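# Push utility cart through door into yellow bay

## Task

Move the utility cart through the door that swings shut by itself and leave it parked in the yellow-taped bay in the next room, with every one of its four wheels fully inside the tape and none resting on it. The copy paper case must sit in the cart's top tray with no part of it hanging past the tray's edges. The door must be closed when you finish. Either robot or both may be used, but neither robot may fall over or be left leaning.

## Robot and tools

ROBOTS. Two identical Hello Robot Stretch 4 units, r1 and r2. Each has an omni-wheel base, a lift on a mast and one arm that reaches forward, ending in a wrist (yaw, pitch, roll) and a gripper. They stand about 1.6 m tall and the base rim lies within 0.23 m of the base origin. Each robot reports in its own frames, so only images, lidar_m and wrist_depth_mm reveal where the two are relative to each other. A hard press between the robots fails the task and ends the scene. Once one base touches the other, even a few more millimetres of driving counts as hard. Equal commands can give travel differing by up to about 3 cm per metre, which matters if both hold one load.

FRAMES. Base frame: metres, origin on the floor below the base centre, x forward, y left, z up; hand_pose is given here and may be slightly off. Odometry frame is the base frame at scene start; base_odometry counts wheel turns only (slip looks like travel), heading in rad, left positive, -3.142 to 3.142.

move. Arguments: r1, r2 (each robot's own block; omit a robot to give it nothing new), cameras, and blocking, which must always be false. Each robot block holds either end_of_arm alone ("enable_torque", re-powering any wrist or gripper motor that shut off) or base and/or joints plus optional speeds, pace and contact_limits.
- base: an offset from where the base last reported itself, one command per call: translate_m (metres, forward positive, -2 to 2), strafe_m (metres, left positive, -2 to 2), or rotate_rad (radians, counter-clockwise positive, -3.2 to 3.2). translate_m and strafe_m may be combined for a straight diagonal drive with no turn.
- joints: absolute targets by name. lift_m 0 to 1.2; arm_m 0 to 0.55 (extension); wrist_yaw_rad -1.134 to 4.276 (0 ahead, left positive, 3.14 folded back); wrist_pitch_rad -1.117 to 4.259 (0 level, 1.57 down); wrist_roll_rad -1.117 to 4.259 (clockwise from behind positive); gripper_m -0.038 to 0.141, the fingertip gap in metres (reading off by up to 0.015). Out-of-range joint targets are clipped and reported; other bad values are refused; unknown keys make the call invalid.
- pace: "slow", "default", "fast", "max". Base 0.1/0.3/0.4/0.6 m/s and 1/2/3/4 rad/s; lift 0.15/0.3/0.4/0.5 m/s; arm 0.1/0.4/0.6/0.7 m/s; wrist always 1.82 rad/s. A raised lift (above 0.2) slows the base, to 0.3 m/s and 1 rad/s at 1.2. speeds sets a per-joint top speed (not gripper_m).
- contact_limits: 0 (gentlest) to 1, for arm_m, lift_m, translate_m, strafe_m, rotate_rad, placed next to its own command; default 0.5. A base limit persists until base is named again. Arm stops only after about 15 to 40 N even at 0; for lighter touches use 0 and aim 1 to 3 mm past contact.
Motions in one call start together; a new move replaces only the targets it names. Calls return in about 0.5 s while robots keep moving. No motion runs beyond 14 s (time_out).

wait(seconds 0 to 10, cameras): lets time pass and returns full state; ends early when a commanded robot comes to rest. wait(0) shows "earlier move" status. stop(cameras): brakes all running motions and re-holds slack wheels. zoom_image(camera, region [x0,y0,x1,y1] pixels, at most 504 by 504) enlarges part of the latest image from that camera. finished_scene(scene: current scene number) ends the scene irreversibly; the result must hold without the robots.
Cameras: r1_head_camera, r1_head_left_camera, r1_head_right_camera, r1_wrist_camera, same for r2, or "all".

RESULTS. The "pictures" line lists images in order; images may lag the state slightly. "move: r1 done; r2 time_out" summarises. Robots under "as last shown" were not commanded. Statuses: done, moving, off_target (resting short, maybe still pushing), contact_stop (blocked; that motion goes slack), time_out, limit_stop_at_own_body, limit_stop_at_tilt (lean over 6 degrees; lift, arm, wheels go slack), torque_fault (wrist or gripper motor limp until enable_torque). Any uncommanded stop cancels the rest of your calls in that reply; invalid calls do not. lidar_m: 12 distances in 30 degree sectors, first straight ahead, counter-clockwise (4th left, 7th behind, 10th right); "-" is nothing or closer than 0.25 m; misses glass and thin legs. wrist_depth_mm: 7x7 grid from top left, 100 to 2000 mm. base_tilt in degrees (forward, right positive; up to 3 degree bias). turned_by_wheels vs turned_by_imu differing over 0.1 rad in one move hints at a hit or slip. motor_effort in percent with peak in brackets; servo_current in mA; on_its_own reports slack, held or off joints.

CARE. To grasp, command gripper_m more than 0.015 below the object's width (about 0.06 below resists tugs); -0.02 or less to close behind a handle. Avoid the gripper over the base with low lift (below about 0.2, or 0.45 pointing down), tilting up while rolled, and yaw plus pitch below about -1.1. With more than 1 kg held and arm_m over 0.2, turning or braking can tip the robot, especially fast; high grips and strong pushes also risk tipping. For lifting loads keep lift_m contact limit at least 0.3 for 2 kg, 0.15 for 1 kg. Do not drop things, slam the door or hit hard; loose objects may get nudged occasionally. Thinking time lets the scene run on, so running moves continue meanwhile.

Each tool is called after "Emit:" as a command line: name --argument value for each argument, lists and objects as JSON in quotes; but a table of rows of numbers goes row by row, as --pt "numbers of a row", without its own name.

## Session

Emit:
move

Scene clock: 0.00 s.
r1.base_odometry: x=+0.000 y=+0.000 heading=+0.000
r1.turned_by_wheels: +0.000
r1.turned_by_imu: +0.000
r1.base_tilt: forward=-1.6 right=+1.3
r1.lidar_m: 1.92 2.25 3.81 1.93 0.97 0.84 0.83 0.93 0.77 0.76 0.93 1.59
r1.base_status: not commanded
r1.joint_positions: lift_m=+0.127 arm_m=+0.000 wrist_yaw_rad=+3.089 wrist_pitch_rad=+0.002 wrist_roll_rad=+0.000 gripper_m=+0.056
r1.joint_status: not commanded
r1.measured_speeds: all 0
r1.motor_effort: lift_m=+20 arm_m=-4 wheel_0=+0 wheel_1=+1 wheel_2=+1
r1.servo_current: wrist_yaw_rad=39 wrist_pitch_rad=46 wrist_roll_rad=65 gripper_m=39
r1.hand_pose: x=-0.1125 y=+0.1024 z=+0.3046 quat_wxyz=(+0.026, -0.001, +0.000, +1.000) (m; r1's base frame)
r1.wrist_depth_mm: 137 138 - - - - - / 113 139 - - - - - / 117 140 224 - - - - / 137 161 - - - - - / - - - - - - - / - - 191 - 187 - - / 842 759 750 788 788 732 768
r2.base_odometry: x=+0.000 y=+0.000 heading=+0.000
r2.turned_by_wheels: +0.000
r2.turned_by_imu: +0.000
r2.base_tilt: forward=-0.6 right=+0.1
r2.lidar_m: 2.02 1.45 1.40 1.49 2.01 2.22 2.34 3.17 1.60 3.62 2.59 2.46
r2.base_status: not commanded
r2.joint_positions: lift_m=+0.295 arm_m=+0.000 wrist_yaw_rad=+3.133 wrist_pitch_rad=+0.002 wrist_roll_rad=+0.000 gripper_m=+0.056
r2.joint_status: not commanded
r2.measured_speeds: all 0
r2.motor_effort: lift_m=+18 arm_m=-4 wheel_0=+0 wheel_1=-1 wheel_2=+0
r2.servo_current: wrist_yaw_rad=46 wrist_pitch_rad=39 wrist_roll_rad=46 gripper_m=59
r2.hand_pose: x=-0.1167 y=+0.0898 z=+0.4727 quat_wxyz=(+0.004, -0.001, +0.000, +1.000) (m; r2's base frame)
r2.wrist_depth_mm: - 140 - - - - - / - 126 150 - - - - / - 130 185 - - - - / 144 143 272 - - - - / 229 - - - - - - / 226 1576 196 1576 190 1618 1464 / 226 1060 1138 - - 1025 1060
pictures: r1_head_camera, r1_head_left_camera, r1_head_right_camera, r1_wrist_camera, r2_head_camera, r2_head_left_camera, r2_head_right_camera, r2_wrist_camera
Images, in order (width x height): r1_head_camera 420x560, r1_head_left_camera 420x672, r1_head_right_camera 420x672, r1_wrist_camera 616x392, r2_head_camera 420x560, r2_head_left_camera 420x672, r2_head_right_camera 420x672, r2_wrist_camera 616x392.

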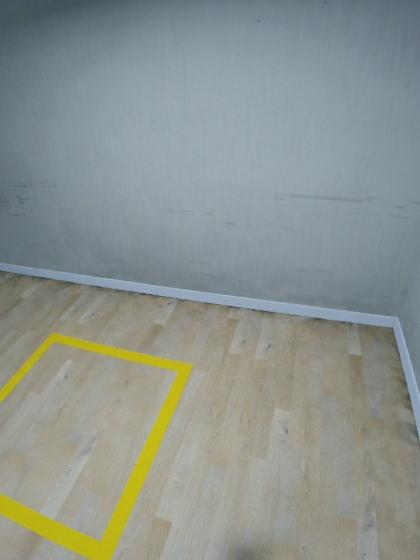

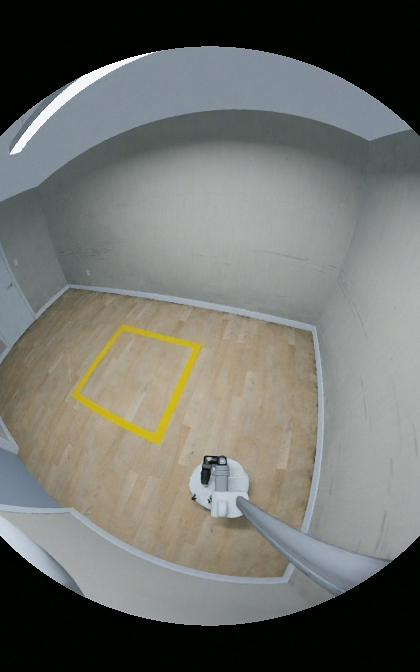

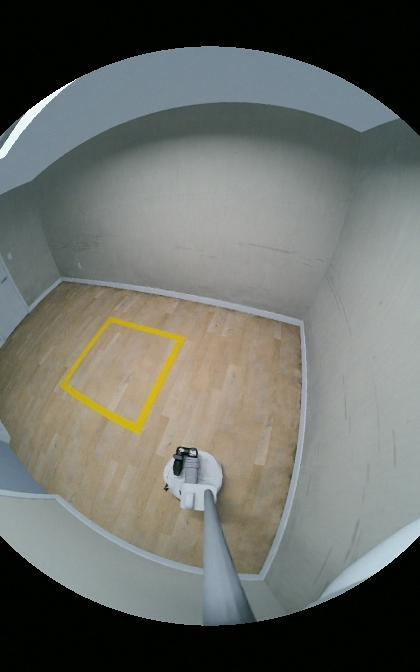

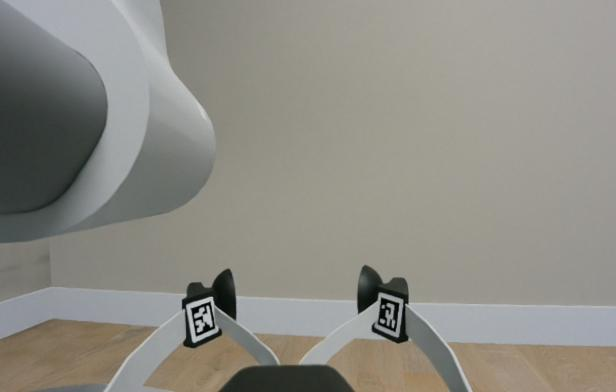

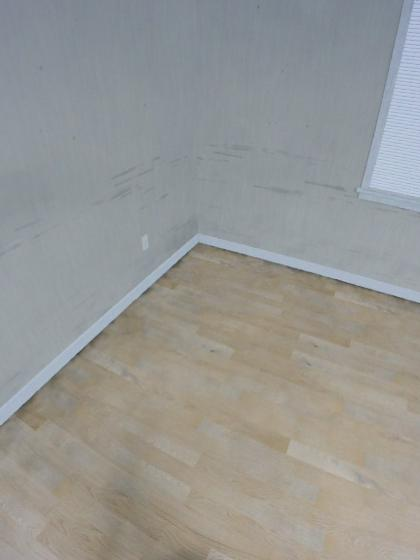

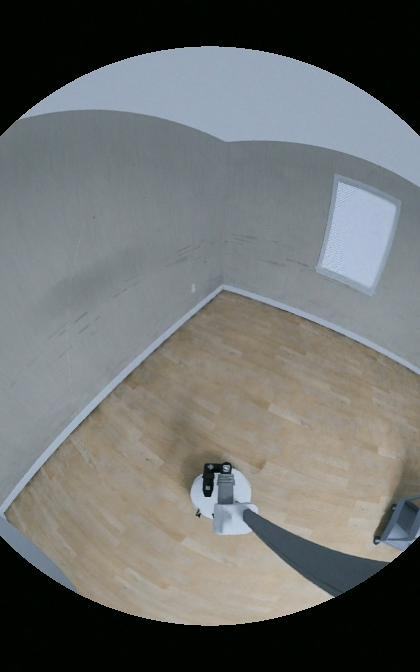

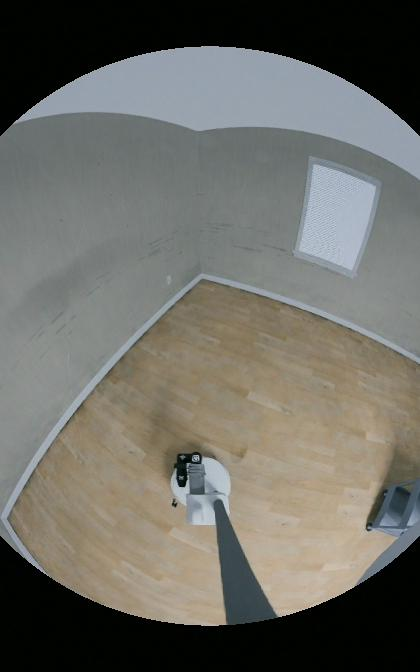

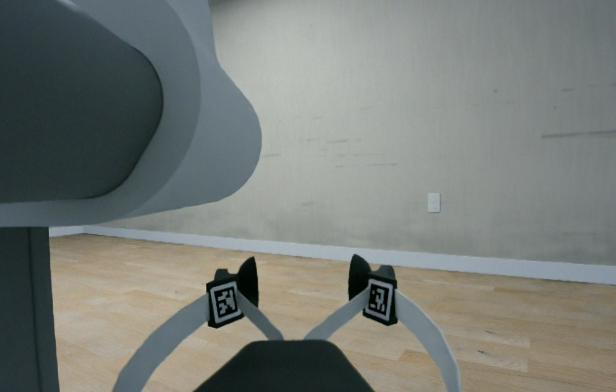

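Emit:
move --blocking false --r1 '{"base":{"rotate_rad":0.9}}' --r2 '{"base":{"rotate_rad":-1.5}}' --cameras '[]'

Emit:
wait --seconds 3 --cameras '[]'

Emit:
wait --seconds 2 --cameras '["r1_head_camera","r1_head_left_camera","r2_head_camera","r2_head_left_camera","r2_head_right_camera"]'

Scene clock: 4.67 s.
move: r1 moving; r2 moving
r1.base_odometry: x=+0.000 y=+0.000 heading=+0.252
r1.turned_by_wheels: +0.252
r1.turned_by_imu: +0.252
r1.base_tilt: forward=-1.6 right=+1.2
r1.lidar_m: 1.98 2.71 3.66 1.25 0.89 0.80 0.87 0.80 0.77 0.82 1.11 1.92
r1.base_status: rotate_rad moving
r1.joint_positions: lift_m=+0.127 arm_m=+0.000 wrist_yaw_rad=+3.089 wrist_pitch_rad=+0.002 wrist_roll_rad=+0.000 gripper_m=+0.056
r1.joint_status: not commanded
r1.measured_speeds: translate_m=-0.001 strafe_m=-0.001 rotate_rad=+0.980 lift_m=+0.000 arm_m=+0.000 wrist_yaw_rad=+0.000 wrist_pitch_rad=+0.000 wrist_roll_rad=+0.000
r1.motor_effort: lift_m=+20(20) arm_m=-4(4) wheel_0=-8(9) wheel_1=-6(9) wheel_2=-7(7)
r1.servo_current: wrist_yaw_rad=59(59) wrist_pitch_rad=39(46) wrist_roll_rad=46(59) gripper_m=39(39)
r1.hand_pose: x=-0.1125 y=+0.1024 z=+0.3046 quat_wxyz=(+0.026, -0.001, +0.000, +1.000) (m; r1's base frame)
r1.wrist_depth_mm: 136 138 - - - - - / 113 139 - - - - - / 114 140 226 - - - - / 137 160 - - - - - / - - - - - - - / - 1060 190 - 187 - - / 778 750 750 798 750 699 732
r2.base_odometry: x=+0.000 y=+0.000 heading=-0.252
r2.turned_by_wheels: -0.252
r2.turned_by_imu: -0.244
r2.base_tilt: forward=-0.7 right=+0.1
r2.lidar_m: 2.52 1.62 1.40 1.40 1.67 2.23 2.24 2.64 1.59 1.63 2.93 2.49
r2.base_status: rotate_rad moving
r2.joint_positions: lift_m=+0.295 arm_m=+0.000 wrist_yaw_rad=+3.133 wrist_pitch_rad=+0.002 wrist_roll_rad=+0.000 gripper_m=+0.056
r2.joint_status: not commanded
r2.measured_speeds: translate_m=+0.000 strafe_m=+0.000 rotate_rad=-0.974 lift_m=+0.000 arm_m=+0.000 wrist_yaw_rad=+0.000 wrist_pitch_rad=+0.000 wrist_roll_rad=+0.000
r2.motor_effort: lift_m=+18(18) arm_m=-4(4) wheel_0=+8(9) wheel_1=+8(10) wheel_2=+9(11)
r2.servo_current: wrist_yaw_rad=33(52) wrist_pitch_rad=39(46) wrist_roll_rad=52(52) gripper_m=39(59)
r2.hand_pose: x=-0.1167 y=+0.0898 z=+0.4727 quat_wxyz=(+0.004, -0.001, +0.000, +1.000) (m; r2's base frame)
r2.wrist_depth_mm: - 141 - - - - - / - 127 150 - - - - / - 130 184 - - - - / 144 143 272 - - - - / 229 - - - - - - / 227 1576 196 1576 190 1661 1464 / 226 1060 1138 - - 1060 1060
pictures: none
No camera images: "cameras" was empty.

Scene clock: 5.80 s.
earlier move: r1 done; r2 moving
r1.base_odometry: x=+0.000 y=+0.000 heading=+0.900
r1.turned_by_wheels: +0.648
r1.turned_by_imu: +0.652
r1.base_tilt: forward=-1.6 right=+1.3
r1.lidar_m: 3.08 2.46 1.12 0.86 0.83 0.91 0.79 0.77 0.84 1.23 1.92 2.06
r1.base_status: done
r1.joint_positions: lift_m=+0.127 arm_m=+0.000 wrist_yaw_rad=+3.089 wrist_pitch_rad=+0.002 wrist_roll_rad=+0.000 gripper_m=+0.056
r1.joint_status: not commanded
r1.measured_speeds: all 0
r1.motor_effort: lift_m=+20(20) arm_m=-4(4) wheel_0=-1(10) wheel_1=-2(9) wheel_2=+0(8)
r1.servo_current: wrist_yaw_rad=59(59) wrist_pitch_rad=39(52) wrist_roll_rad=59(59) gripper_m=39(46)
r1.hand_pose: x=-0.1125 y=+0.1024 z=+0.3046 quat_wxyz=(+0.026, -0.001, +0.000, +1.000) (m; r1's base frame)
r1.wrist_depth_mm: 136 139 - - - - - / 113 139 - - - - - / 117 139 229 - - - - / 137 162 - - - - - / - - - - - - - / - - 190 991 187 - - / - 163 750 798 788 750 -
r2.base_odometry: x=+0.000 y=+0.000 heading=-1.490
r2.turned_by_wheels: -1.239
r2.turned_by_imu: -1.206
r2.base_tilt: forward=-0.7 right=+0.0
r2.lidar_m: 3.29 2.54 2.49 1.85 1.43 1.40 1.50 2.25 2.23 2.39 3.53 1.61
r2.base_status: rotate_rad moving
r2.joint_positions: lift_m=+0.295 arm_m=+0.000 wrist_yaw_rad=+3.133 wrist_pitch_rad=+0.002 wrist_roll_rad=+0.000 gripper_m=+0.056
r2.joint_status: not commanded
r2.measured_speeds: translate_m=+0.000 strafe_m=+0.001 rotate_rad=-0.228 lift_m=+0.000 arm_m=+0.000 wrist_yaw_rad=+0.000 wrist_pitch_rad=+0.000 wrist_roll_rad=+0.000
r2.motor_effort: lift_m=+18(18) arm_m=-4(4) wheel_0=+2(11) wheel_1=+5(11) wheel_2=+4(11)
r2.servo_current: wrist_yaw_rad=39(59) wrist_pitch_rad=33(46) wrist_roll_rad=46(52) gripper_m=46(59)
r2.hand_pose: x=-0.1167 y=+0.0898 z=+0.4727 quat_wxyz=(+0.004, -0.001, +0.000, +1.000) (m; r2's base frame)
r2.wrist_depth_mm: - 141 - - - - - / - 127 141 - - - - / - 130 185 - - - - / 144 143 263 - - - - / 230 - - - - - - / 228 1576 196 1464 190 - - / 226 1060 1160 - - 1042 1042
wait: 1.13 of 3 s (r1 has come to rest)
pictures: none
No camera images: "cameras" was empty.

Scene clock: 6.17 s.
earlier move: r2 done
r1.base_odometry: x=+0.000 y=+0.000 heading=+0.900
r1.turned_by_wheels: +0.000
r1.turned_by_imu: +0.000
r1.base_tilt: forward=-1.6 right=+1.2
r1.lidar_m: 3.08 2.47 1.12 0.85 0.84 0.89 0.79 0.77 0.85 1.26 1.92 2.11
r1.base_status: done
r1.joint_positions: lift_m=+0.127 arm_m=+0.000 wrist_yaw_rad=+3.089 wrist_pitch_rad=+0.002 wrist_roll_rad=+0.000 gripper_m=+0.056
r1.joint_status: not commanded
r1.measured_speeds: all 0
r1.motor_effort: lift_m=+20(20) arm_m=-4(4) wheel_0=-2(10) wheel_1=-1(9) wheel_2=+0(8)
r1.servo_current: wrist_yaw_rad=52(65) wrist_pitch_rad=39(52) wrist_roll_rad=46(65) gripper_m=39(46)
r1.hand_pose: x=-0.1125 y=+0.1024 z=+0.3046 quat_wxyz=(+0.026, -0.001, +0.000, +1.000) (m; r1's base frame)
r1.wrist_depth_mm: 136 139 - - - - - / 113 139 - - - - - / 118 140 229 - - - - / 137 162 - - - - - / - - - - - - - / - - 190 991 187 - - / - 163 750 820 788 741 -
r2.base_odometry: x=+0.000 y=+0.000 heading=-1.499
r2.turned_by_wheels: -0.009
r2.turned_by_imu: -0.009
r2.base_tilt: forward=-0.7 right=+0.1
r2.lidar_m: 3.31 2.51 2.48 1.88 1.45 1.40 1.51 2.18 2.22 2.38 3.47 1.62
r2.base_status: done
r2.joint_positions: lift_m=+0.295 arm_m=+0.000 wrist_yaw_rad=+3.133 wrist_pitch_rad=+0.002 wrist_roll_rad=+0.000 gripper_m=+0.056
r2.joint_status: not commanded
r2.measured_speeds: all 0
r2.motor_effort: lift_m=+18(18) arm_m=-4(4) wheel_0=+3(11) wheel_1=+1(11) wheel_2=+2(11)
r2.servo_current: wrist_yaw_rad=39(59) wrist_pitch_rad=39(46) wrist_roll_rad=52(52) gripper_m=46(59)
r2.hand_pose: x=-0.1167 y=+0.0898 z=+0.4727 quat_wxyz=(+0.004, -0.001, +0.000, +1.000) (m; r2's base frame)
r2.wrist_depth_mm: - 140 - - - - - / - 126 142 - - - - / - 129 185 - - - - / 144 144 264 - - - - / 229 - - - - - - / 227 1576 196 1308 190 - - / 227 1060 1138 - - 1042 1060
wait: 0.37 of 2 s (r2 has come to rest)
pictures: r1_head_camera, r1_head_left_camera, r2_head_camera, r2_head_left_camera, r2_head_right_camera
Images, in order (width x height): r1_head_camera 420x560, r1_head_left_camera 420x672, r2_head_camera 420x560, r2_head_left_camera 420x672, r2_head_right_camera 420x672.

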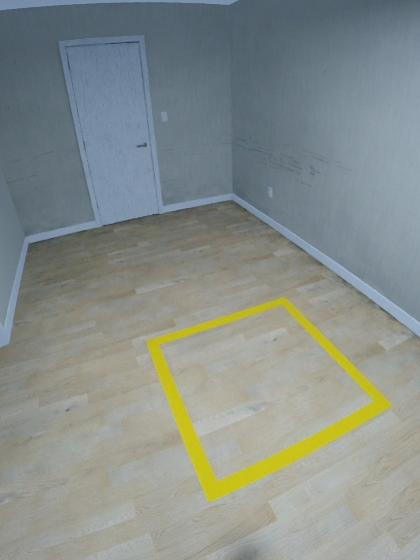

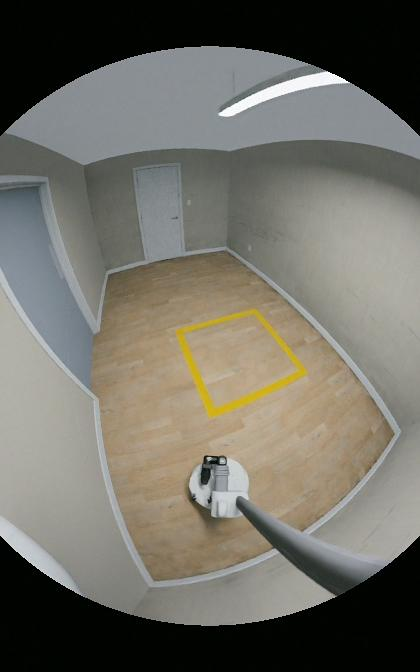

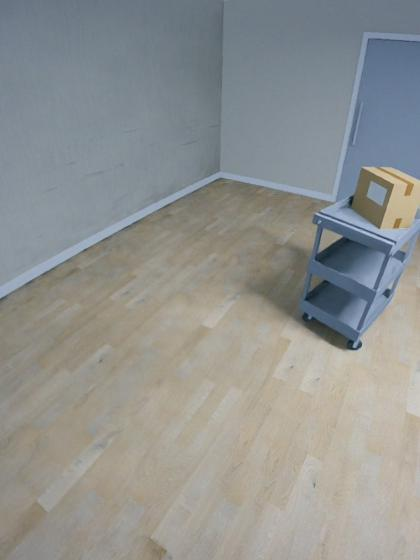

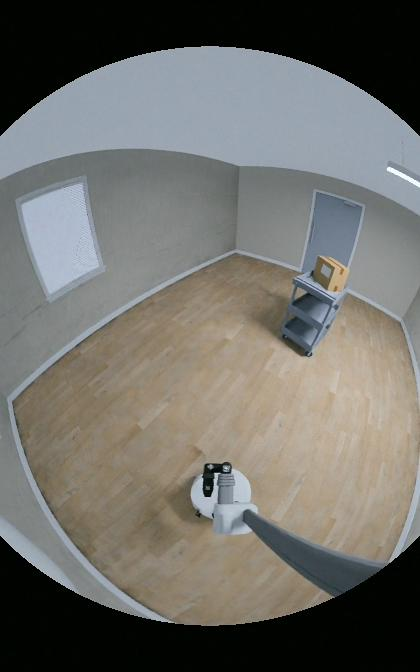

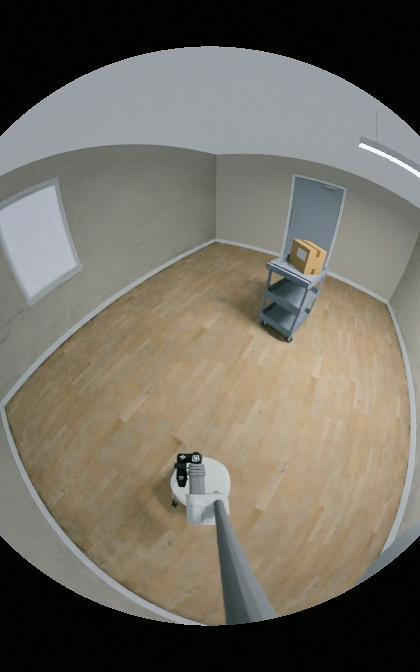

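Emit:
zoom_image --camera "r2_head_camera" --region '[280, 20, 420, 370]'

Emit:
zoom_image --camera "r2_head_left_camera" --region '[220, 170, 420, 370]'

Emit:
zoom_image --camera "r1_head_left_camera" --region '[0, 160, 200, 420]'

Scaled by 1.440 from the camera's 420x560 image, which has a finer 1200x1600 frame.

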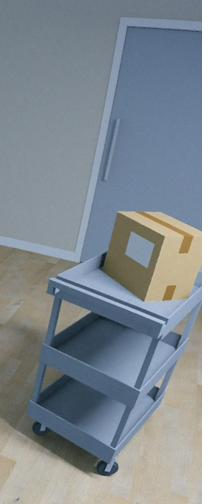

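Scaled by 2.520 from the camera's 420x672 image, which has a finer 600x960 frame.

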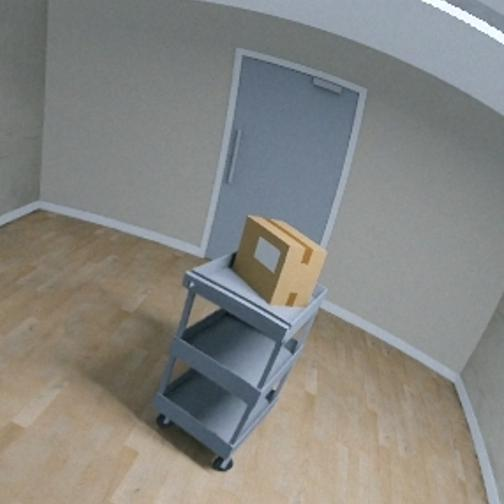

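Scaled by 1.938 from the camera's 420x672 image, which has a finer 600x960 frame.

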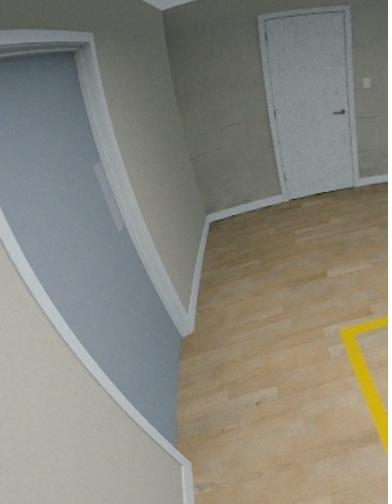

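Emit:
move --blocking false --r2 '{"base":{"rotate_rad":-0.5},"joints":{"lift_m":0.6}}' --cameras '[]'

Emit:
wait --seconds 3 --cameras '["r2_head_camera","r2_head_left_camera"]'

Emit:
zoom_image --camera "r2_head_camera" --region '[60, 0, 420, 400]'

Scene clock: 23.37 s.
move: r2 moving
r1: as last shown
r1.base_tilt: forward=-1.6 right=+1.3
r1.lidar_m: 3.08 2.47 1.12 0.85 0.83 0.90 0.78 0.76 0.86 1.25 1.93 2.05
r1.motor_effort: lift_m=+20(20) arm_m=-4(4) wheel_0=-2(2) wheel_1=-1(2) wheel_2=+0(0)
r1.servo_current: wrist_yaw_rad=52(52) wrist_pitch_rad=33(46) wrist_roll_rad=46(65) gripper_m=39(46)
r1.wrist_depth_mm: 136 138 - - - - - / 113 139 - - - - - / 117 140 229 - - - - / 137 162 - - - - - / - - - - - - - / - - 190 1008 187 - - / - 163 741 798 798 732 -
r2.base_odometry: x=+0.000 y=+0.000 heading=-1.752
r2.turned_by_wheels: -0.252
r2.turned_by_imu: -0.244
r2.base_tilt: forward=-0.7 right=+0.1
r2.lidar_m: 1.67 2.81 2.48 2.49 1.60 1.40 1.42 1.76 2.23 2.26 2.78 1.59
r2.base_status: rotate_rad moving
r2.joint_positions: lift_m=+0.333 arm_m=+0.000 wrist_yaw_rad=+3.133 wrist_pitch_rad=+0.002 wrist_roll_rad=+0.000 gripper_m=+0.056
r2.joint_status: lift_m moving
r2.measured_speeds: translate_m=+0.000 strafe_m=+0.000 rotate_rad=-0.976 lift_m=+0.146 arm_m=+0.000 wrist_yaw_rad=+0.000 wrist_pitch_rad=+0.000 wrist_roll_rad=+0.000
r2.motor_effort: lift_m=+23(23) arm_m=-4(4) wheel_0=+4(10) wheel_1=+8(10) wheel_2=+9(12)
r2.servo_current: wrist_yaw_rad=46(59) wrist_pitch_rad=46(46) wrist_roll_rad=39(59) gripper_m=46(52)
r2.hand_pose: x=-0.1167 y=+0.0898 z=+0.5103 quat_wxyz=(+0.004, -0.001, +0.000, +1.000) (m; r2's base frame)
r2.wrist_depth_mm: - 141 - - - - - / - 126 141 - - - - / - 129 185 - - - - / 144 143 207 - - - - / 230 - - - - - - / 226 1708 195 171 190 - - / 226 1118 1205 - - 1098 1060
pictures: none
No camera images: "cameras" was empty.

Scene clock: 25.17 s.
earlier move: r2 done
r1.base_odometry: x=+0.000 y=+0.000 heading=+0.900
r1.turned_by_wheels: +0.000
r1.turned_by_imu: +0.000
r1.base_tilt: forward=-1.6 right=+1.2
r1.lidar_m: 3.06 2.45 1.10 0.88 0.84 0.92 0.80 0.77 0.85 1.27 1.91 2.07
r1.base_status: not commanded
r1.joint_positions: lift_m=+0.127 arm_m=+0.000 wrist_yaw_rad=+3.089 wrist_pitch_rad=+0.002 wrist_roll_rad=+0.000 gripper_m=+0.056
r1.joint_status: not commanded
r1.measured_speeds: all 0
r1.motor_effort: lift_m=+20(20) arm_m=-4(4) wheel_0=-2(2) wheel_1=-1(2) wheel_2=+0(0)
r1.servo_current: wrist_yaw_rad=72(72) wrist_pitch_rad=39(52) wrist_roll_rad=46(65) gripper_m=39(52)
r1.hand_pose: x=-0.1125 y=+0.1024 z=+0.3046 quat_wxyz=(+0.026, -0.001, +0.000, +1.000) (m; r1's base frame)
r1.wrist_depth_mm: 136 139 - - - - - / 113 139 - - - - - / 118 140 229 - - - - / 137 162 - - - - - / - - - - - - - / - - 190 991 187 - - / - 163 750 809 788 741 -
r2.base_odometry: x=+0.000 y=+0.000 heading=-1.999
r2.turned_by_wheels: -0.247
r2.turned_by_imu: -0.241
r2.base_tilt: forward=-0.7 right=+0.0
r2.lidar_m: 1.62 3.26 2.53 2.49 1.81 1.46 1.41 1.52 2.27 2.22 2.37 3.59
r2.base_status: done
r2.joint_positions: lift_m=+0.600 arm_m=+0.000 wrist_yaw_rad=+3.133 wrist_pitch_rad=+0.002 wrist_roll_rad=+0.000 gripper_m=+0.056
r2.joint_status: all done
r2.measured_speeds: all 0
r2.motor_effort: lift_m=+21(26) arm_m=-4(4) wheel_0=+2(10) wheel_1=+4(10) wheel_2=+4(12)
r2.servo_current: wrist_yaw_rad=39(65) wrist_pitch_rad=39(46) wrist_roll_rad=39(59) gripper_m=52(52)
r2.hand_pose: x=-0.1167 y=+0.0898 z=+0.7775 quat_wxyz=(+0.004, -0.001, +0.000, +1.000) (m; r2's base frame)
r2.wrist_depth_mm: - 141 - - - - - / - 126 141 - - - - / - 129 184 - - - - / 144 143 218 - - - - / 220 - - - - - - / 219 - 190 - 188 - - / 224 125 - - - - -
wait: 1.80 of 3 s (r2 has come to rest)
pictures: r2_head_camera, r2_head_left_camera
Images, in order (width x height): r2_head_camera 420x560, r2_head_left_camera 420x672.

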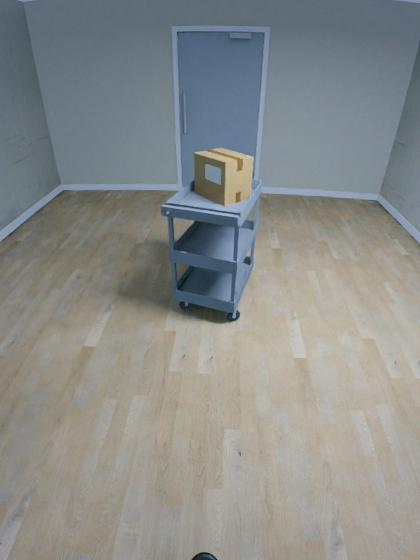

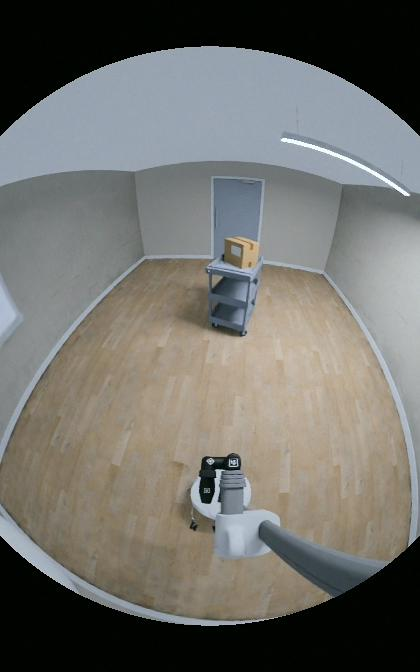

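Scaled by 1.260 from the camera's 420x560 image, which has a finer 1200x1600 frame.

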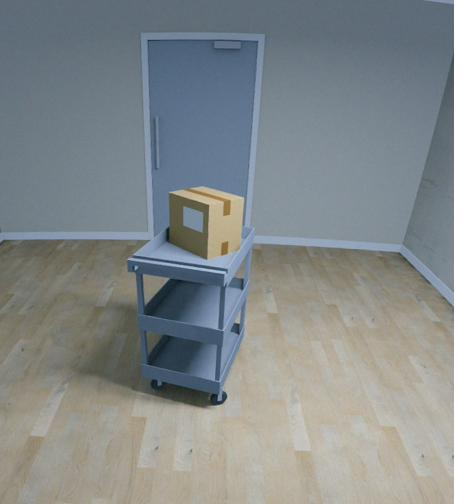

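Emit:
move --blocking false --r2 '{"base":{"translate_m":0.5},"joints":{"lift_m":0.8,"wrist_yaw_rad":0.0}}' --r1 '{"base":{"rotate_rad":0.45}}' --cameras '[]'

Emit:
wait --seconds 2 --cameras '["r1_head_camera"]'

Emit:
wait --seconds 4 --cameras '["r2_head_camera","r2_head_left_camera","r2_wrist_camera","r1_head_left_camera"]'

Emit:
zoom_image --camera "r2_head_camera" --region '[60, 60, 360, 460]'

Scene clock: 56.23 s.
move: r1 moving; r2 moving
r1.base_odometry: x=+0.000 y=+0.000 heading=+1.151
r1.turned_by_wheels: +0.251
r1.turned_by_imu: +0.252
r1.base_tilt: forward=-1.6 right=+1.3
r1.lidar_m: 3.92 1.67 0.94 0.84 0.84 0.87 0.77 0.78 0.97 1.92 1.94 2.39
r1.base_status: rotate_rad moving
r1.joint_positions: lift_m=+0.127 arm_m=+0.000 wrist_yaw_rad=+3.089 wrist_pitch_rad=+0.002 wrist_roll_rad=+0.000 gripper_m=+0.056
r1.joint_status: not commanded
r1.measured_speeds: translate_m=-0.001 strafe_m=-0.001 rotate_rad=+0.944 lift_m=+0.000 arm_m=+0.000 wrist_yaw_rad=+0.000 wrist_pitch_rad=+0.000 wrist_roll_rad=+0.000
r1.motor_effort: lift_m=+20(20) arm_m=-4(4) wheel_0=-7(9) wheel_1=-6(7) wheel_2=-4(7)
r1.servo_current: wrist_yaw_rad=52(65) wrist_pitch_rad=52(52) wrist_roll_rad=59(65) gripper_m=39(46)
r1.hand_pose: x=-0.1125 y=+0.1024 z=+0.3046 quat_wxyz=(+0.026, -0.001, +0.000, +1.000) (m; r1's base frame)
r1.wrist_depth_mm: 136 138 - - - - - / 113 139 - - - - - / 117 140 229 - - - - / 137 161 - - - - - / - - - - - - - / - - 190 - 188 - - / 768 163 750 798 798 768 768
r2.base_odometry: x=-0.013 y=-0.028 heading=-1.999
r2.turned_by_wheels: +0.000
r2.turned_by_imu: +0.001
r2.base_tilt: forward=-0.7 right=+0.0
r2.lidar_m: 1.57 3.27 2.55 2.47 1.89 1.46 1.44 1.57 2.24 2.22 2.42 3.59
r2.base_status: translate_m moving
r2.joint_positions: lift_m=+0.638 arm_m=+0.000 wrist_yaw_rad=+2.571 wrist_pitch_rad=+0.002 wrist_roll_rad=+0.000 gripper_m=+0.056
r2.joint_status: lift_m moving; wrist_yaw_rad moving
r2.measured_speeds: translate_m=+0.121 strafe_m=-0.001 rotate_rad=+0.002 lift_m=+0.146 arm_m=+0.000 wrist_yaw_rad=-1.733 wrist_pitch_rad=+0.000 wrist_roll_rad=+0.000
r2.motor_effort: lift_m=+24(25) arm_m=-3(4) wheel_0=+7(10) wheel_1=+7(9) wheel_2=-12(12)
r2.servo_current: wrist_yaw_rad=85(124) wrist_pitch_rad=33(46) wrist_roll_rad=59(59) gripper_m=52(52)
r2.hand_pose: x=-0.0245 y=+0.2294 z=+0.8154 quat_wxyz=(+0.282, -0.001, +0.000, +0.960) (m; r2's base frame)
r2.wrist_depth_mm: - - - - - - - / - - - - - - - / - - - - - - - / - - - - - - - / - - - - - - - / - - 190 - 189 - - / - - - - - 1756 1756
pictures: none
No camera images: "cameras" was empty.

Scene clock: 56.97 s.
earlier move: r1 done; r2 moving
r1.base_odometry: x=+0.000 y=+0.000 heading=+1.350
r1.turned_by_wheels: +0.199
r1.turned_by_imu: +0.200
r1.base_tilt: forward=-1.6 right=+1.3
r1.lidar_m: 3.13 1.19 0.89 0.83 0.87 0.79 0.77 0.82 1.17 1.93 2.04 2.81
r1.base_status: done
r1.joint_positions: lift_m=+0.127 arm_m=+0.000 wrist_yaw_rad=+3.089 wrist_pitch_rad=+0.002 wrist_roll_rad=+0.000 gripper_m=+0.056
r1.joint_status: not commanded
r1.measured_speeds: all 0
r1.motor_effort: lift_m=+20(20) arm_m=-4(4) wheel_0=-2(9) wheel_1=-2(7) wheel_2=+0(7)
r1.servo_current: wrist_yaw_rad=65(65) wrist_pitch_rad=39(52) wrist_roll_rad=39(65) gripper_m=39(46)
r1.hand_pose: x=-0.1125 y=+0.1024 z=+0.3046 quat_wxyz=(+0.026, -0.001, +0.000, +1.000) (m; r1's base frame)
r1.wrist_depth_mm: 136 139 - - - - - / 113 139 - - - - - / 117 140 229 - - - - / 138 161 - - - - - / - - - - - - - / - - 190 - 188 - - / 798 715 750 143 741 768 809
r2.base_odometry: x=-0.079 y=-0.173 heading=-1.999
r2.turned_by_wheels: +0.000
r2.turned_by_imu: +0.000
r2.base_tilt: forward=-0.7 right=+0.0
r2.lidar_m: 1.43 3.22 2.50 2.46 2.08 1.62 1.60 1.74 2.28 2.24 2.43 3.61
r2.base_status: translate_m moving
r2.joint_positions: lift_m=+0.776 arm_m=+0.000 wrist_yaw_rad=+1.298 wrist_pitch_rad=+0.002 wrist_roll_rad=+0.000 gripper_m=+0.056
r2.joint_status: lift_m moving; wrist_yaw_rad moving
r2.measured_speeds: translate_m=+0.304 strafe_m=-0.001 rotate_rad=+0.002 lift_m=+0.124 arm_m=+0.000 wrist_yaw_rad=-1.737 wrist_pitch_rad=+0.000 wrist_roll_rad=+0.000
r2.motor_effort: lift_m=+22(25) arm_m=-4(4) wheel_0=+8(10) wheel_1=+8(9) wheel_2=-13(14)
r2.servo_current: wrist_yaw_rad=98(124) wrist_pitch_rad=39(46) wrist_roll_rad=59(65) gripper_m=59(59)
r2.hand_pose: x=+0.3329 y=+0.2541 z=+0.9539 quat_wxyz=(+0.797, +0.000, +0.001, +0.604) (m; r2's base frame)
r2.wrist_depth_mm: - - - - - - - / - - - - - - - / - - - - - - - / - - - - - - - / - - - - - - - / - - 195 - 191 - - / - - - - - - -
wait: 0.73 of 2 s (r1 has come to rest)
pictures: r1_head_camera
Images, in order (width x height): r1_head_camera 420x560.

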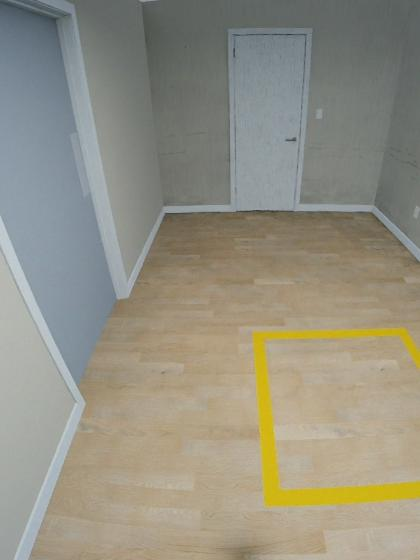

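Scene clock: 58.90 s.
earlier move: r2 done
r1.base_odometry: x=+0.000 y=+0.000 heading=+1.350
r1.turned_by_wheels: +0.000
r1.turned_by_imu: +0.000
r1.base_tilt: forward=-1.6 right=+1.3
r1.lidar_m: 3.14 1.20 0.88 0.83 0.89 0.81 0.76 0.80 1.16 1.94 2.02 2.82
r1.base_status: done
r1.joint_positions: lift_m=+0.127 arm_m=+0.000 wrist_yaw_rad=+3.089 wrist_pitch_rad=+0.002 wrist_roll_rad=+0.000 gripper_m=+0.056
r1.joint_status: not commanded
r1.measured_speeds: all 0
r1.motor_effort: lift_m=+20(20) arm_m=-4(4) wheel_0=-2(9) wheel_1=-2(7) wheel_2=+0(7)
r1.servo_current: wrist_yaw_rad=46(65) wrist_pitch_rad=39(52) wrist_roll_rad=59(78) gripper_m=46(52)
r1.hand_pose: x=-0.1125 y=+0.1024 z=+0.3046 quat_wxyz=(+0.026, -0.001, +0.000, +1.000) (m; r1's base frame)
r1.wrist_depth_mm: 136 138 - - - - - / 113 139 - - - - - / 118 140 229 - - - - / 137 162 - - - - - / - - - - - - - / - - 190 - 187 - - / 798 715 759 143 741 768 831
r2.base_odometry: x=-0.207 y=-0.455 heading=-1.998
r2.turned_by_wheels: +0.000
r2.turned_by_imu: +0.001
r2.base_tilt: forward=-0.7 right=+0.0
r2.lidar_m: 1.10 3.18 2.51 2.43 2.48 1.95 1.91 2.06 2.30 2.28 2.48 1.65
r2.base_status: done
r2.joint_positions: lift_m=+0.800 arm_m=+0.000 wrist_yaw_rad=+0.003 wrist_pitch_rad=+0.002 wrist_roll_rad=+0.000 gripper_m=+0.056
r2.joint_status: all done
r2.measured_speeds: all 0
r2.motor_effort: lift_m=+21(25) arm_m=-4(4) wheel_0=+2(10) wheel_1=+4(9) wheel_2=-2(14)
r2.servo_current: wrist_yaw_rad=46(150) wrist_pitch_rad=46(46) wrist_roll_rad=52(65) gripper_m=52(59)
r2.hand_pose: x=+0.4596 y=-0.0866 z=+0.9775 quat_wxyz=(+1.000, +0.000, +0.001, +0.002) (m; r2's base frame)
r2.wrist_depth_mm: - - - - - - - / - - - - - - - / - - - - - - - / - - - 1397 1255 - - / - - - 1308 1255 - - / - - 195 1537 189 - - / - - - - - - -
wait: 1.93 of 4 s (r2 has come to rest)
pictures: r1_head_left_camera, r2_head_camera, r2_head_left_camera, r2_wrist_camera
Images, in order (width x height): r1_head_left_camera 420x672, r2_head_camera 420x560, r2_head_left_camera 420x672, r2_wrist_camera 616x392.

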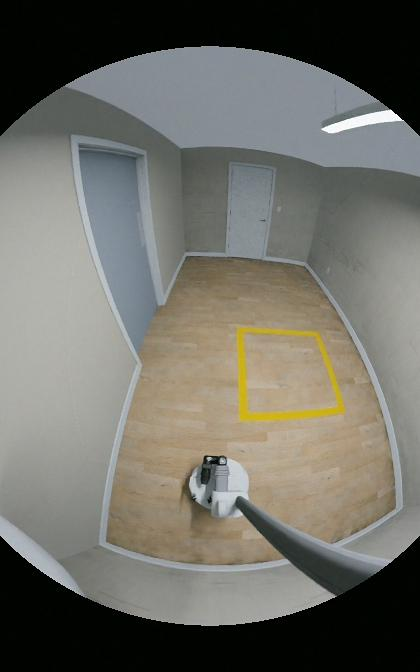

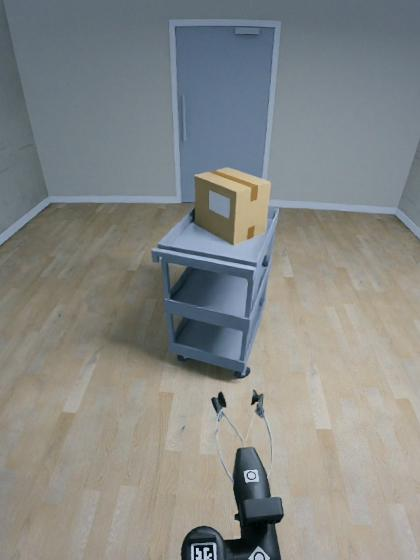

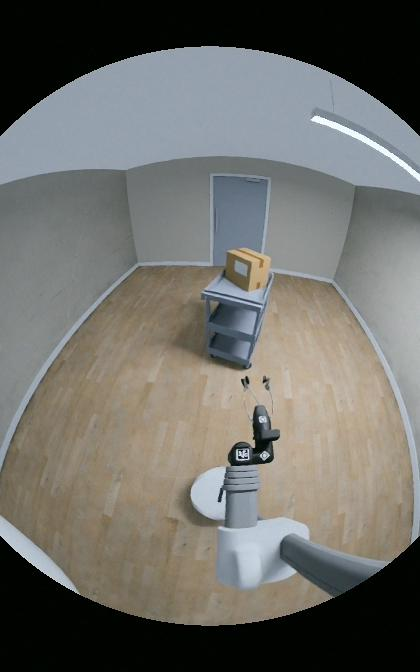

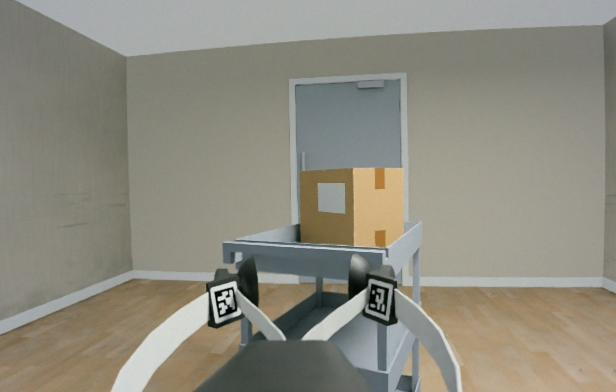

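Scaled by 1.260 from the camera's 420x560 image, which has a finer 1200x1600 frame.

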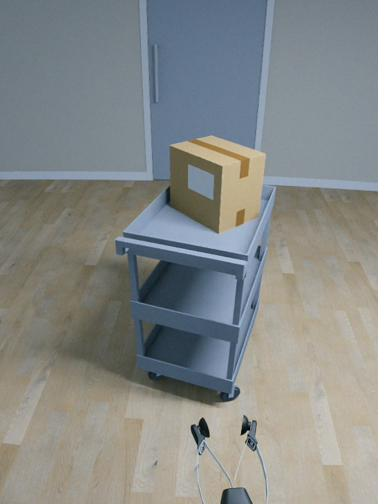

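Emit:
move --blocking false --r2 '{"base":{"rotate_rad":-0.38},"joints":{"wrist_roll_rad":1.57,"gripper_m":0.12}}' --cameras '[]'

Emit:
wait --seconds 3 --cameras '[]'

Emit:
move --blocking false --r2 '{"base":{"strafe_m":0.42}}' --cameras '[]'

Emit:
wait --seconds 4 --cameras '["r2_head_camera","r2_wrist_camera"]'

Emit:
zoom_image --camera "r2_head_camera" --region '[60, 60, 360, 460]'

Scene clock: 76.00 s.
move: r2 moving
r1: as last shown
r1.lidar_m: 3.11 1.21 0.88 0.83 0.88 0.82 0.78 0.83 1.12 1.93 2.01 2.80
r1.motor_effort: lift_m=+20(20) arm_m=-4(4) wheel_0=-2(2) wheel_1=-1(2) wheel_2=+0(0)
r1.servo_current: wrist_yaw_rad=39(59) wrist_pitch_rad=33(46) wrist_roll_rad=52(59) gripper_m=39(46)
r1.wrist_depth_mm: 136 138 - - - - - / 113 139 - - - - - / 118 140 229 - - - - / 137 161 - - - - - / - - - - - - - / - - 190 - 187 - - / 788 715 750 143 750 778 809
r2.base_odometry: x=-0.207 y=-0.455 heading=-2.242
r2.turned_by_wheels: -0.244
r2.turned_by_imu: -0.237
r2.base_tilt: forward=-0.7 right=+0.1
r2.lidar_m: 1.12 1.23 2.70 2.41 2.47 2.08 1.87 1.93 2.43 2.27 2.31 2.90
r2.base_status: rotate_rad moving
r2.joint_positions: lift_m=+0.800 arm_m=+0.000 wrist_yaw_rad=+0.003 wrist_pitch_rad=+0.002 wrist_roll_rad=+0.589 gripper_m=+0.075
r2.joint_status: wrist_roll_rad moving; gripper_m moving
r2.measured_speeds: translate_m=+0.001 strafe_m=+0.001 rotate_rad=-0.782 lift_m=+0.000 arm_m=+0.000 wrist_yaw_rad=-0.002 wrist_pitch_rad=+0.000 wrist_roll_rad=+1.820
r2.motor_effort: lift_m=+21(21) arm_m=-4(4) wheel_0=+3(10) wheel_1=+5(10) wheel_2=+6(11)
r2.servo_current: wrist_yaw_rad=52(59) wrist_pitch_rad=46(46) wrist_roll_rad=59(143) gripper_m=85(85)
r2.hand_pose: x=+0.4596 y=-0.0866 z=+0.9775 quat_wxyz=(+0.957, +0.290, +0.001, +0.001) (m; r2's base frame)
r2.wrist_depth_mm: - - - - - - - / - - - - - - - / - - - - - - - / - - - - - - - / - - 1336 1281 - - 1921 / - - 190 946 186 1808 1499 / - - - - 1808 1499 1281
pictures: none
No camera images: "cameras" was empty.

Scene clock: 77.03 s.
earlier move: r2 done
r1.base_odometry: x=+0.000 y=+0.000 heading=+1.350
r1.turned_by_wheels: +0.000
r1.turned_by_imu: +0.000
r1.base_tilt: forward=-1.6 right=+1.3
r1.lidar_m: 3.13 1.20 0.88 0.83 0.90 0.80 0.77 0.82 1.15 1.92 2.03 2.82
r1.base_status: not commanded
r1.joint_positions: lift_m=+0.127 arm_m=+0.000 wrist_yaw_rad=+3.089 wrist_pitch_rad=+0.002 wrist_roll_rad=+0.000 gripper_m=+0.056
r1.joint_status: not commanded
r1.measured_speeds: all 0
r1.motor_effort: lift_m=+20(20) arm_m=-4(4) wheel_0=-2(2) wheel_1=-2(2) wheel_2=+0(0)
r1.servo_current: wrist_yaw_rad=46(72) wrist_pitch_rad=39(52) wrist_roll_rad=46(72) gripper_m=39(46)
r1.hand_pose: x=-0.1125 y=+0.1024 z=+0.3046 quat_wxyz=(+0.026, -0.001, +0.000, +1.000) (m; r1's base frame)
r1.wrist_depth_mm: 136 139 - - - - - / 113 139 - - - - - / 117 140 229 - - - - / 137 161 - - - - - / - - - - - - - / - - 190 - 187 - - / 788 715 759 143 750 778 820
r2.base_odometry: x=-0.207 y=-0.455 heading=-2.378
r2.turned_by_wheels: -0.135
r2.turned_by_imu: -0.132
r2.base_tilt: forward=-0.7 right=+0.1
r2.lidar_m: 1.12 1.15 2.89 2.44 2.44 2.25 1.91 1.91 2.21 2.29 2.30 2.65
r2.base_status: done
r2.joint_positions: lift_m=+0.800 arm_m=+0.000 wrist_yaw_rad=+0.003 wrist_pitch_rad=+0.002 wrist_roll_rad=+1.568 gripper_m=+0.120
r2.joint_status: all done
r2.measured_speeds: all 0
r2.motor_effort: lift_m=+21(21) arm_m=-4(4) wheel_0=+2(10) wheel_1=+3(10) wheel_2=+5(11)
r2.servo_current: wrist_yaw_rad=46(59) wrist_pitch_rad=39(46) wrist_roll_rad=52(143) gripper_m=46(130)
r2.hand_pose: x=+0.4595 y=-0.0867 z=+0.9775 quat_wxyz=(+0.708, +0.706, +0.001, +0.000) (m; r2's base frame)
r2.wrist_depth_mm: - - - - - 1863 1336 / - - - - - 1983 1308 / - - - - - 1921 1366 / - - - - - - 1366 / - - - - - 1863 1336 / - - 198 1255 197 976 1160 / - - - - - 931 -
wait: 1.03 of 3 s (r2 has come to rest)
pictures: none
No camera images: "cameras" was empty.

Scene clock: 77.53 s.
move: r2 moving
r1: as last shown
r1.lidar_m: 3.14 1.20 0.87 0.83 0.89 0.83 0.77 0.82 1.16 1.92 2.01 2.81
r1.motor_effort: lift_m=+20(20) arm_m=-4(4) wheel_0=-2(2) wheel_1=-1(2) wheel_2=+0(0)
r1.servo_current: wrist_yaw_rad=52(59) wrist_pitch_rad=46(52) wrist_roll_rad=59(59) gripper_m=39(46)
r1.wrist_depth_mm: 136 138 - - - - - / 113 140 - - - - - / 117 139 229 - - - - / 137 161 - - - - - / - - - - - - - / - - 190 - 187 - - / 788 707 750 143 741 778 809
r2.base_odometry: x=-0.182 y=-0.481 heading=-2.378
r2.turned_by_wheels: +0.000
r2.turned_by_imu: +0.000
r2.base_tilt: forward=-0.7 right=+0.1
r2.lidar_m: 1.12 1.10 2.87 2.40 2.40 2.23 1.92 1.92 2.22 2.31 2.32 2.72
r2.base_status: strafe_m moving
r2.joint_positions: lift_m=+0.800 arm_m=+0.000 wrist_yaw_rad=+0.003 wrist_pitch_rad=+0.002 wrist_roll_rad=+1.568 gripper_m=+0.120
r2.joint_status: not commanded
r2.measured_speeds: translate_m=+0.001 strafe_m=+0.141 rotate_rad=-0.004 lift_m=+0.000 arm_m=+0.000 wrist_yaw_rad=+0.000 wrist_pitch_rad=+0.000 wrist_roll_rad=+0.000
r2.motor_effort: lift_m=+21(21) arm_m=-4(4) wheel_0=-11(11) wheel_1=+10(12) wheel_2=+0(3)
r2.servo_current: wrist_yaw_rad=52(52) wrist_pitch_rad=39(46) wrist_roll_rad=46(59) gripper_m=52(52)
r2.hand_pose: x=+0.4595 y=-0.0867 z=+0.9775 quat_wxyz=(+0.708, +0.706, +0.001, +0.000) (m; r2's base frame)
r2.wrist_depth_mm: - - - - - 1983 1308 / - - - - - 1983 1366 / - - - - - 1983 1336 / - - - - - - 1366 / - - - - - 1808 1336 / - - 199 1229 198 946 - / - - - - - 931 -
pictures: none
No camera images: "cameras" was empty.

Scene clock: 79.77 s.
earlier move: r2 done
r1.base_odometry: x=+0.000 y=+0.000 heading=+1.350
r1.turned_by_wheels: +0.000
r1.turned_by_imu: +0.000
r1.base_tilt: forward=-1.6 right=+1.3
r1.lidar_m: 3.14 1.18 0.88 0.83 0.88 0.80 0.77 0.81 1.16 1.92 2.01 2.83
r1.base_status: not commanded
r1.joint_positions: lift_m=+0.127 arm_m=+0.000 wrist_yaw_rad=+3.089 wrist_pitch_rad=+0.002 wrist_roll_rad=+0.000 gripper_m=+0.056
r1.joint_status: not commanded
r1.measured_speeds: all 0
r1.motor_effort: lift_m=+20(20) arm_m=-4(4) wheel_0=-2(3) wheel_1=-1(2) wheel_2=+0(0)
r1.servo_current: wrist_yaw_rad=39(65) wrist_pitch_rad=39(52) wrist_roll_rad=46(72) gripper_m=39(52)
r1.hand_pose: x=-0.1125 y=+0.1024 z=+0.3046 quat_wxyz=(+0.026, -0.001, +0.000, +1.000) (m; r1's base frame)
r1.wrist_depth_mm: 136 139 - - - - - / 113 139 - - - - - / 118 140 229 - - - - / 137 161 - - - - - / - - - - - - - / - - 190 - 188 - - / 798 715 759 143 750 768 820
r2.base_odometry: x=+0.083 y=-0.758 heading=-2.378
r2.turned_by_wheels: +0.000
r2.turned_by_imu: +0.001
r2.base_tilt: forward=-0.7 right=+0.0
r2.lidar_m: 1.08 3.75 2.41 2.00 2.04 2.32 2.02 2.03 2.35 2.70 2.69 3.11
r2.base_status: done
r2.joint_positions: lift_m=+0.800 arm_m=+0.000 wrist_yaw_rad=+0.003 wrist_pitch_rad=+0.002 wrist_roll_rad=+1.568 gripper_m=+0.120
r2.joint_status: not commanded
r2.measured_speeds: all 0
r2.motor_effort: lift_m=+21(21) arm_m=-4(4) wheel_0=-2(14) wheel_1=+3(13) wheel_2=+0(3)
r2.servo_current: wrist_yaw_rad=46(59) wrist_pitch_rad=46(46) wrist_roll_rad=52(59) gripper_m=46(59)
r2.hand_pose: x=+0.4595 y=-0.0867 z=+0.9775 quat_wxyz=(+0.708, +0.706, +0.001, +0.000) (m; r2's base frame)
r2.wrist_depth_mm: - - - - - 1921 1336 / - - - - - 1983 1366 / - - - - - 1808 1366 / - - - 1182 1464 931 - / - - - 1281 931 931 - / - - 198 - 200 1618 1336 / - - - - - 1921 1366
wait: 2.23 of 4 s (r2 has come to rest)
pictures: r2_head_camera, r2_wrist_camera
Images, in order (width x height): r2_head_camera 420x560, r2_wrist_camera 616x392.

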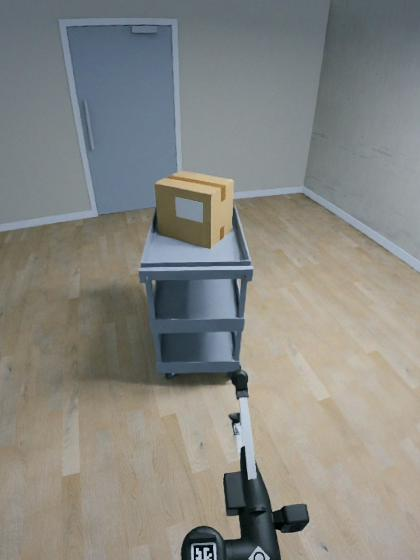

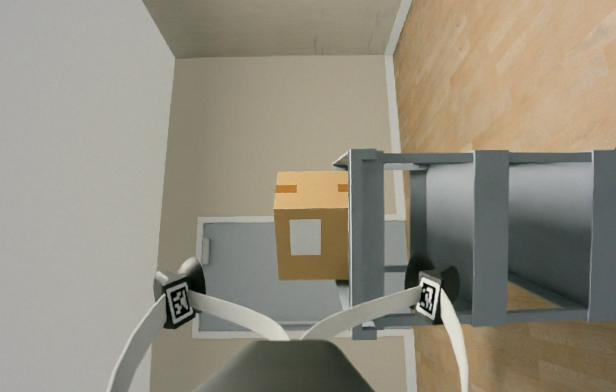

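Scaled by 1.260 from the camera's 420x560 image, which has a finer 1200x1600 frame.

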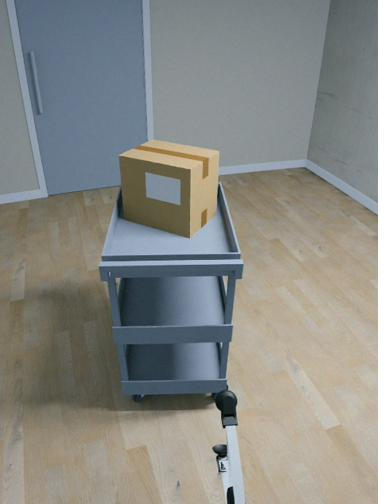

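Emit:
move --blocking false --r2 '{"base":{"strafe_m":0.11,"translate_m":0.2},"joints":{"lift_m":0.67,"gripper_m":0.14}}' --cameras '[]'

Emit:
wait --seconds 3 --cameras '["r2_head_camera","r2_wrist_camera"]'

Emit:
zoom_image --camera "r2_head_camera" --region '[100, 180, 300, 440]'

Scene clock: 90.63 s.
move: r2 moving
r1: as last shown
r1.lidar_m: 3.10 1.21 0.85 0.83 0.91 0.81 0.78 0.81 1.16 1.92 2.02 2.82
r1.motor_effort: lift_m=+20(20) arm_m=-4(4) wheel_0=-1(2) wheel_1=-2(2) wheel_2=+0(0)
r1.servo_current: wrist_yaw_rad=33(65) wrist_pitch_rad=46(46) wrist_roll_rad=33(65) gripper_m=39(46)
r1.wrist_depth_mm: 136 139 - - - - - / 113 139 - - - - - / 118 139 230 - - - - / 137 162 - - - - - / - - - - - - - / - - 190 - 188 - - / 788 715 750 143 741 778 798
r2.base_odometry: x=+0.073 y=-0.792 heading=-2.377
r2.turned_by_wheels: +0.000
r2.turned_by_imu: +0.001
r2.base_tilt: forward=-0.7 right=+0.1
r2.lidar_m: 1.06 3.71 2.40 2.01 2.03 2.40 2.06 2.03 2.39 2.69 2.67 3.14
r2.base_status: translate_m moving; strafe_m moving
r2.joint_positions: lift_m=+0.762 arm_m=+0.000 wrist_yaw_rad=+0.003 wrist_pitch_rad=+0.002 wrist_roll_rad=+1.568 gripper_m=+0.132
r2.joint_status: lift_m moving; gripper_m moving
r2.measured_speeds: translate_m=+0.122 strafe_m=+0.065 rotate_rad=+0.002 lift_m=-0.146 arm_m=+0.000 wrist_yaw_rad=+0.000 wrist_pitch_rad=+0.000 wrist_roll_rad=+0.000
r2.motor_effort: lift_m=+16(19) arm_m=-4(4) wheel_0=+6(6) wheel_1=+10(11) wheel_2=-12(13)
r2.servo_current: wrist_yaw_rad=52(59) wrist_pitch_rad=39(46) wrist_roll_rad=52(52) gripper_m=72(78)
r2.hand_pose: x=+0.4595 y=-0.0867 z=+0.9401 quat_wxyz=(+0.708, +0.706, +0.001, +0.000) (m; r2's base frame)
r2.wrist_depth_mm: - - - - - 1808 1281 / - - - - - 1921 1308 / - - - - - 1756 1308 / - - - 1160 1464 891 - / - - - 1229 1499 904 - / - - 218 - 220 1576 1308 / - - - - - - 1308
pictures: none
No camera images: "cameras" was empty.

Scene clock: 92.20 s.
earlier move: r2 done
r1.base_odometry: x=+0.000 y=+0.000 heading=+1.350
r1.turned_by_wheels: +0.000
r1.turned_by_imu: +0.000
r1.base_tilt: forward=-1.6 right=+1.2
r1.lidar_m: 3.13 1.20 0.87 0.84 0.87 0.81 0.76 0.82 1.16 1.90 2.03 2.79
r1.base_status: not commanded
r1.joint_positions: lift_m=+0.127 arm_m=+0.000 wrist_yaw_rad=+3.089 wrist_pitch_rad=+0.002 wrist_roll_rad=+0.000 gripper_m=+0.056
r1.joint_status: not commanded
r1.measured_speeds: all 0
r1.motor_effort: lift_m=+20(20) arm_m=-4(4) wheel_0=-2(2) wheel_1=-1(2) wheel_2=+0(0)
r1.servo_current: wrist_yaw_rad=39(65) wrist_pitch_rad=39(52) wrist_roll_rad=46(72) gripper_m=39(46)
r1.hand_pose: x=-0.1125 y=+0.1024 z=+0.3046 quat_wxyz=(+0.026, -0.001, +0.000, +1.000) (m; r1's base frame)
r1.wrist_depth_mm: 136 139 - - - - - / 113 139 - - - - - / 117 140 229 - - - - / 137 161 - - - - - / - - - - - - - / - - 190 - 188 - - / 798 707 750 143 750 778 809
r2.base_odometry: x=+0.015 y=-0.976 heading=-2.377
r2.turned_by_wheels: +0.000
r2.turned_by_imu: +0.000
r2.base_tilt: forward=-0.7 right=+0.1
r2.lidar_m: 0.89 3.53 2.36 2.00 1.98 2.34 2.21 2.23 2.59 2.75 2.74 0.94
r2.base_status: done
r2.joint_positions: lift_m=+0.670 arm_m=+0.000 wrist_yaw_rad=+0.003 wrist_pitch_rad=+0.002 wrist_roll_rad=+1.568 gripper_m=+0.140
r2.joint_status: all done
r2.measured_speeds: all 0
r2.motor_effort: lift_m=+14(19) arm_m=-4(4) wheel_0=+5(8) wheel_1=+3(11) wheel_2=-4(13)
r2.servo_current: wrist_yaw_rad=65(65) wrist_pitch_rad=39(46) wrist_roll_rad=59(59) gripper_m=46(78)
r2.hand_pose: x=+0.4595 y=-0.0867 z=+0.8481 quat_wxyz=(+0.708, +0.706, +0.001, +0.000) (m; r2's base frame)
r2.wrist_depth_mm: - - - - - 1661 1160 / - - - - - 1537 1138 / - - - 723 - 732 - / - - 1042 723 - 723 - / - - - 732 - 732 - / - - - 676 - 1430 1182 / - - - - - 1863 1160
wait: 1.57 of 3 s (r2 has come to rest)
pictures: r2_head_camera, r2_wrist_camera
Images, in order (width x height): r2_head_camera 420x560, r2_wrist_camera 616x392.

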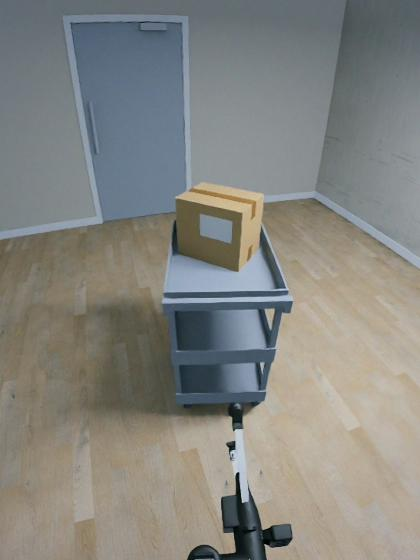

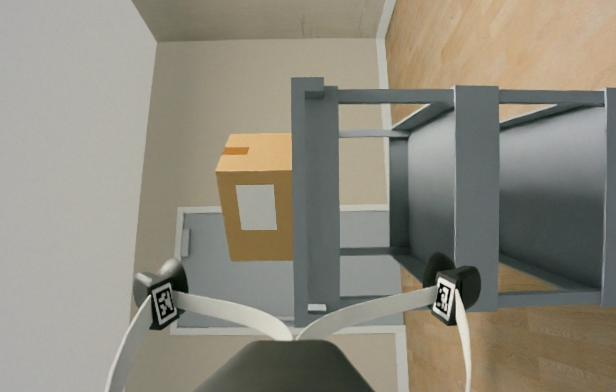

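Scaled by 1.938 from the camera's 420x560 image, which has a finer 1200x1600 frame.

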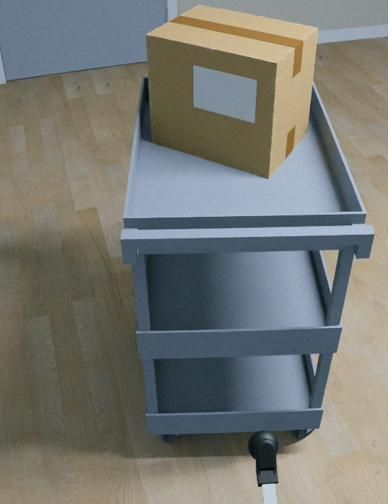

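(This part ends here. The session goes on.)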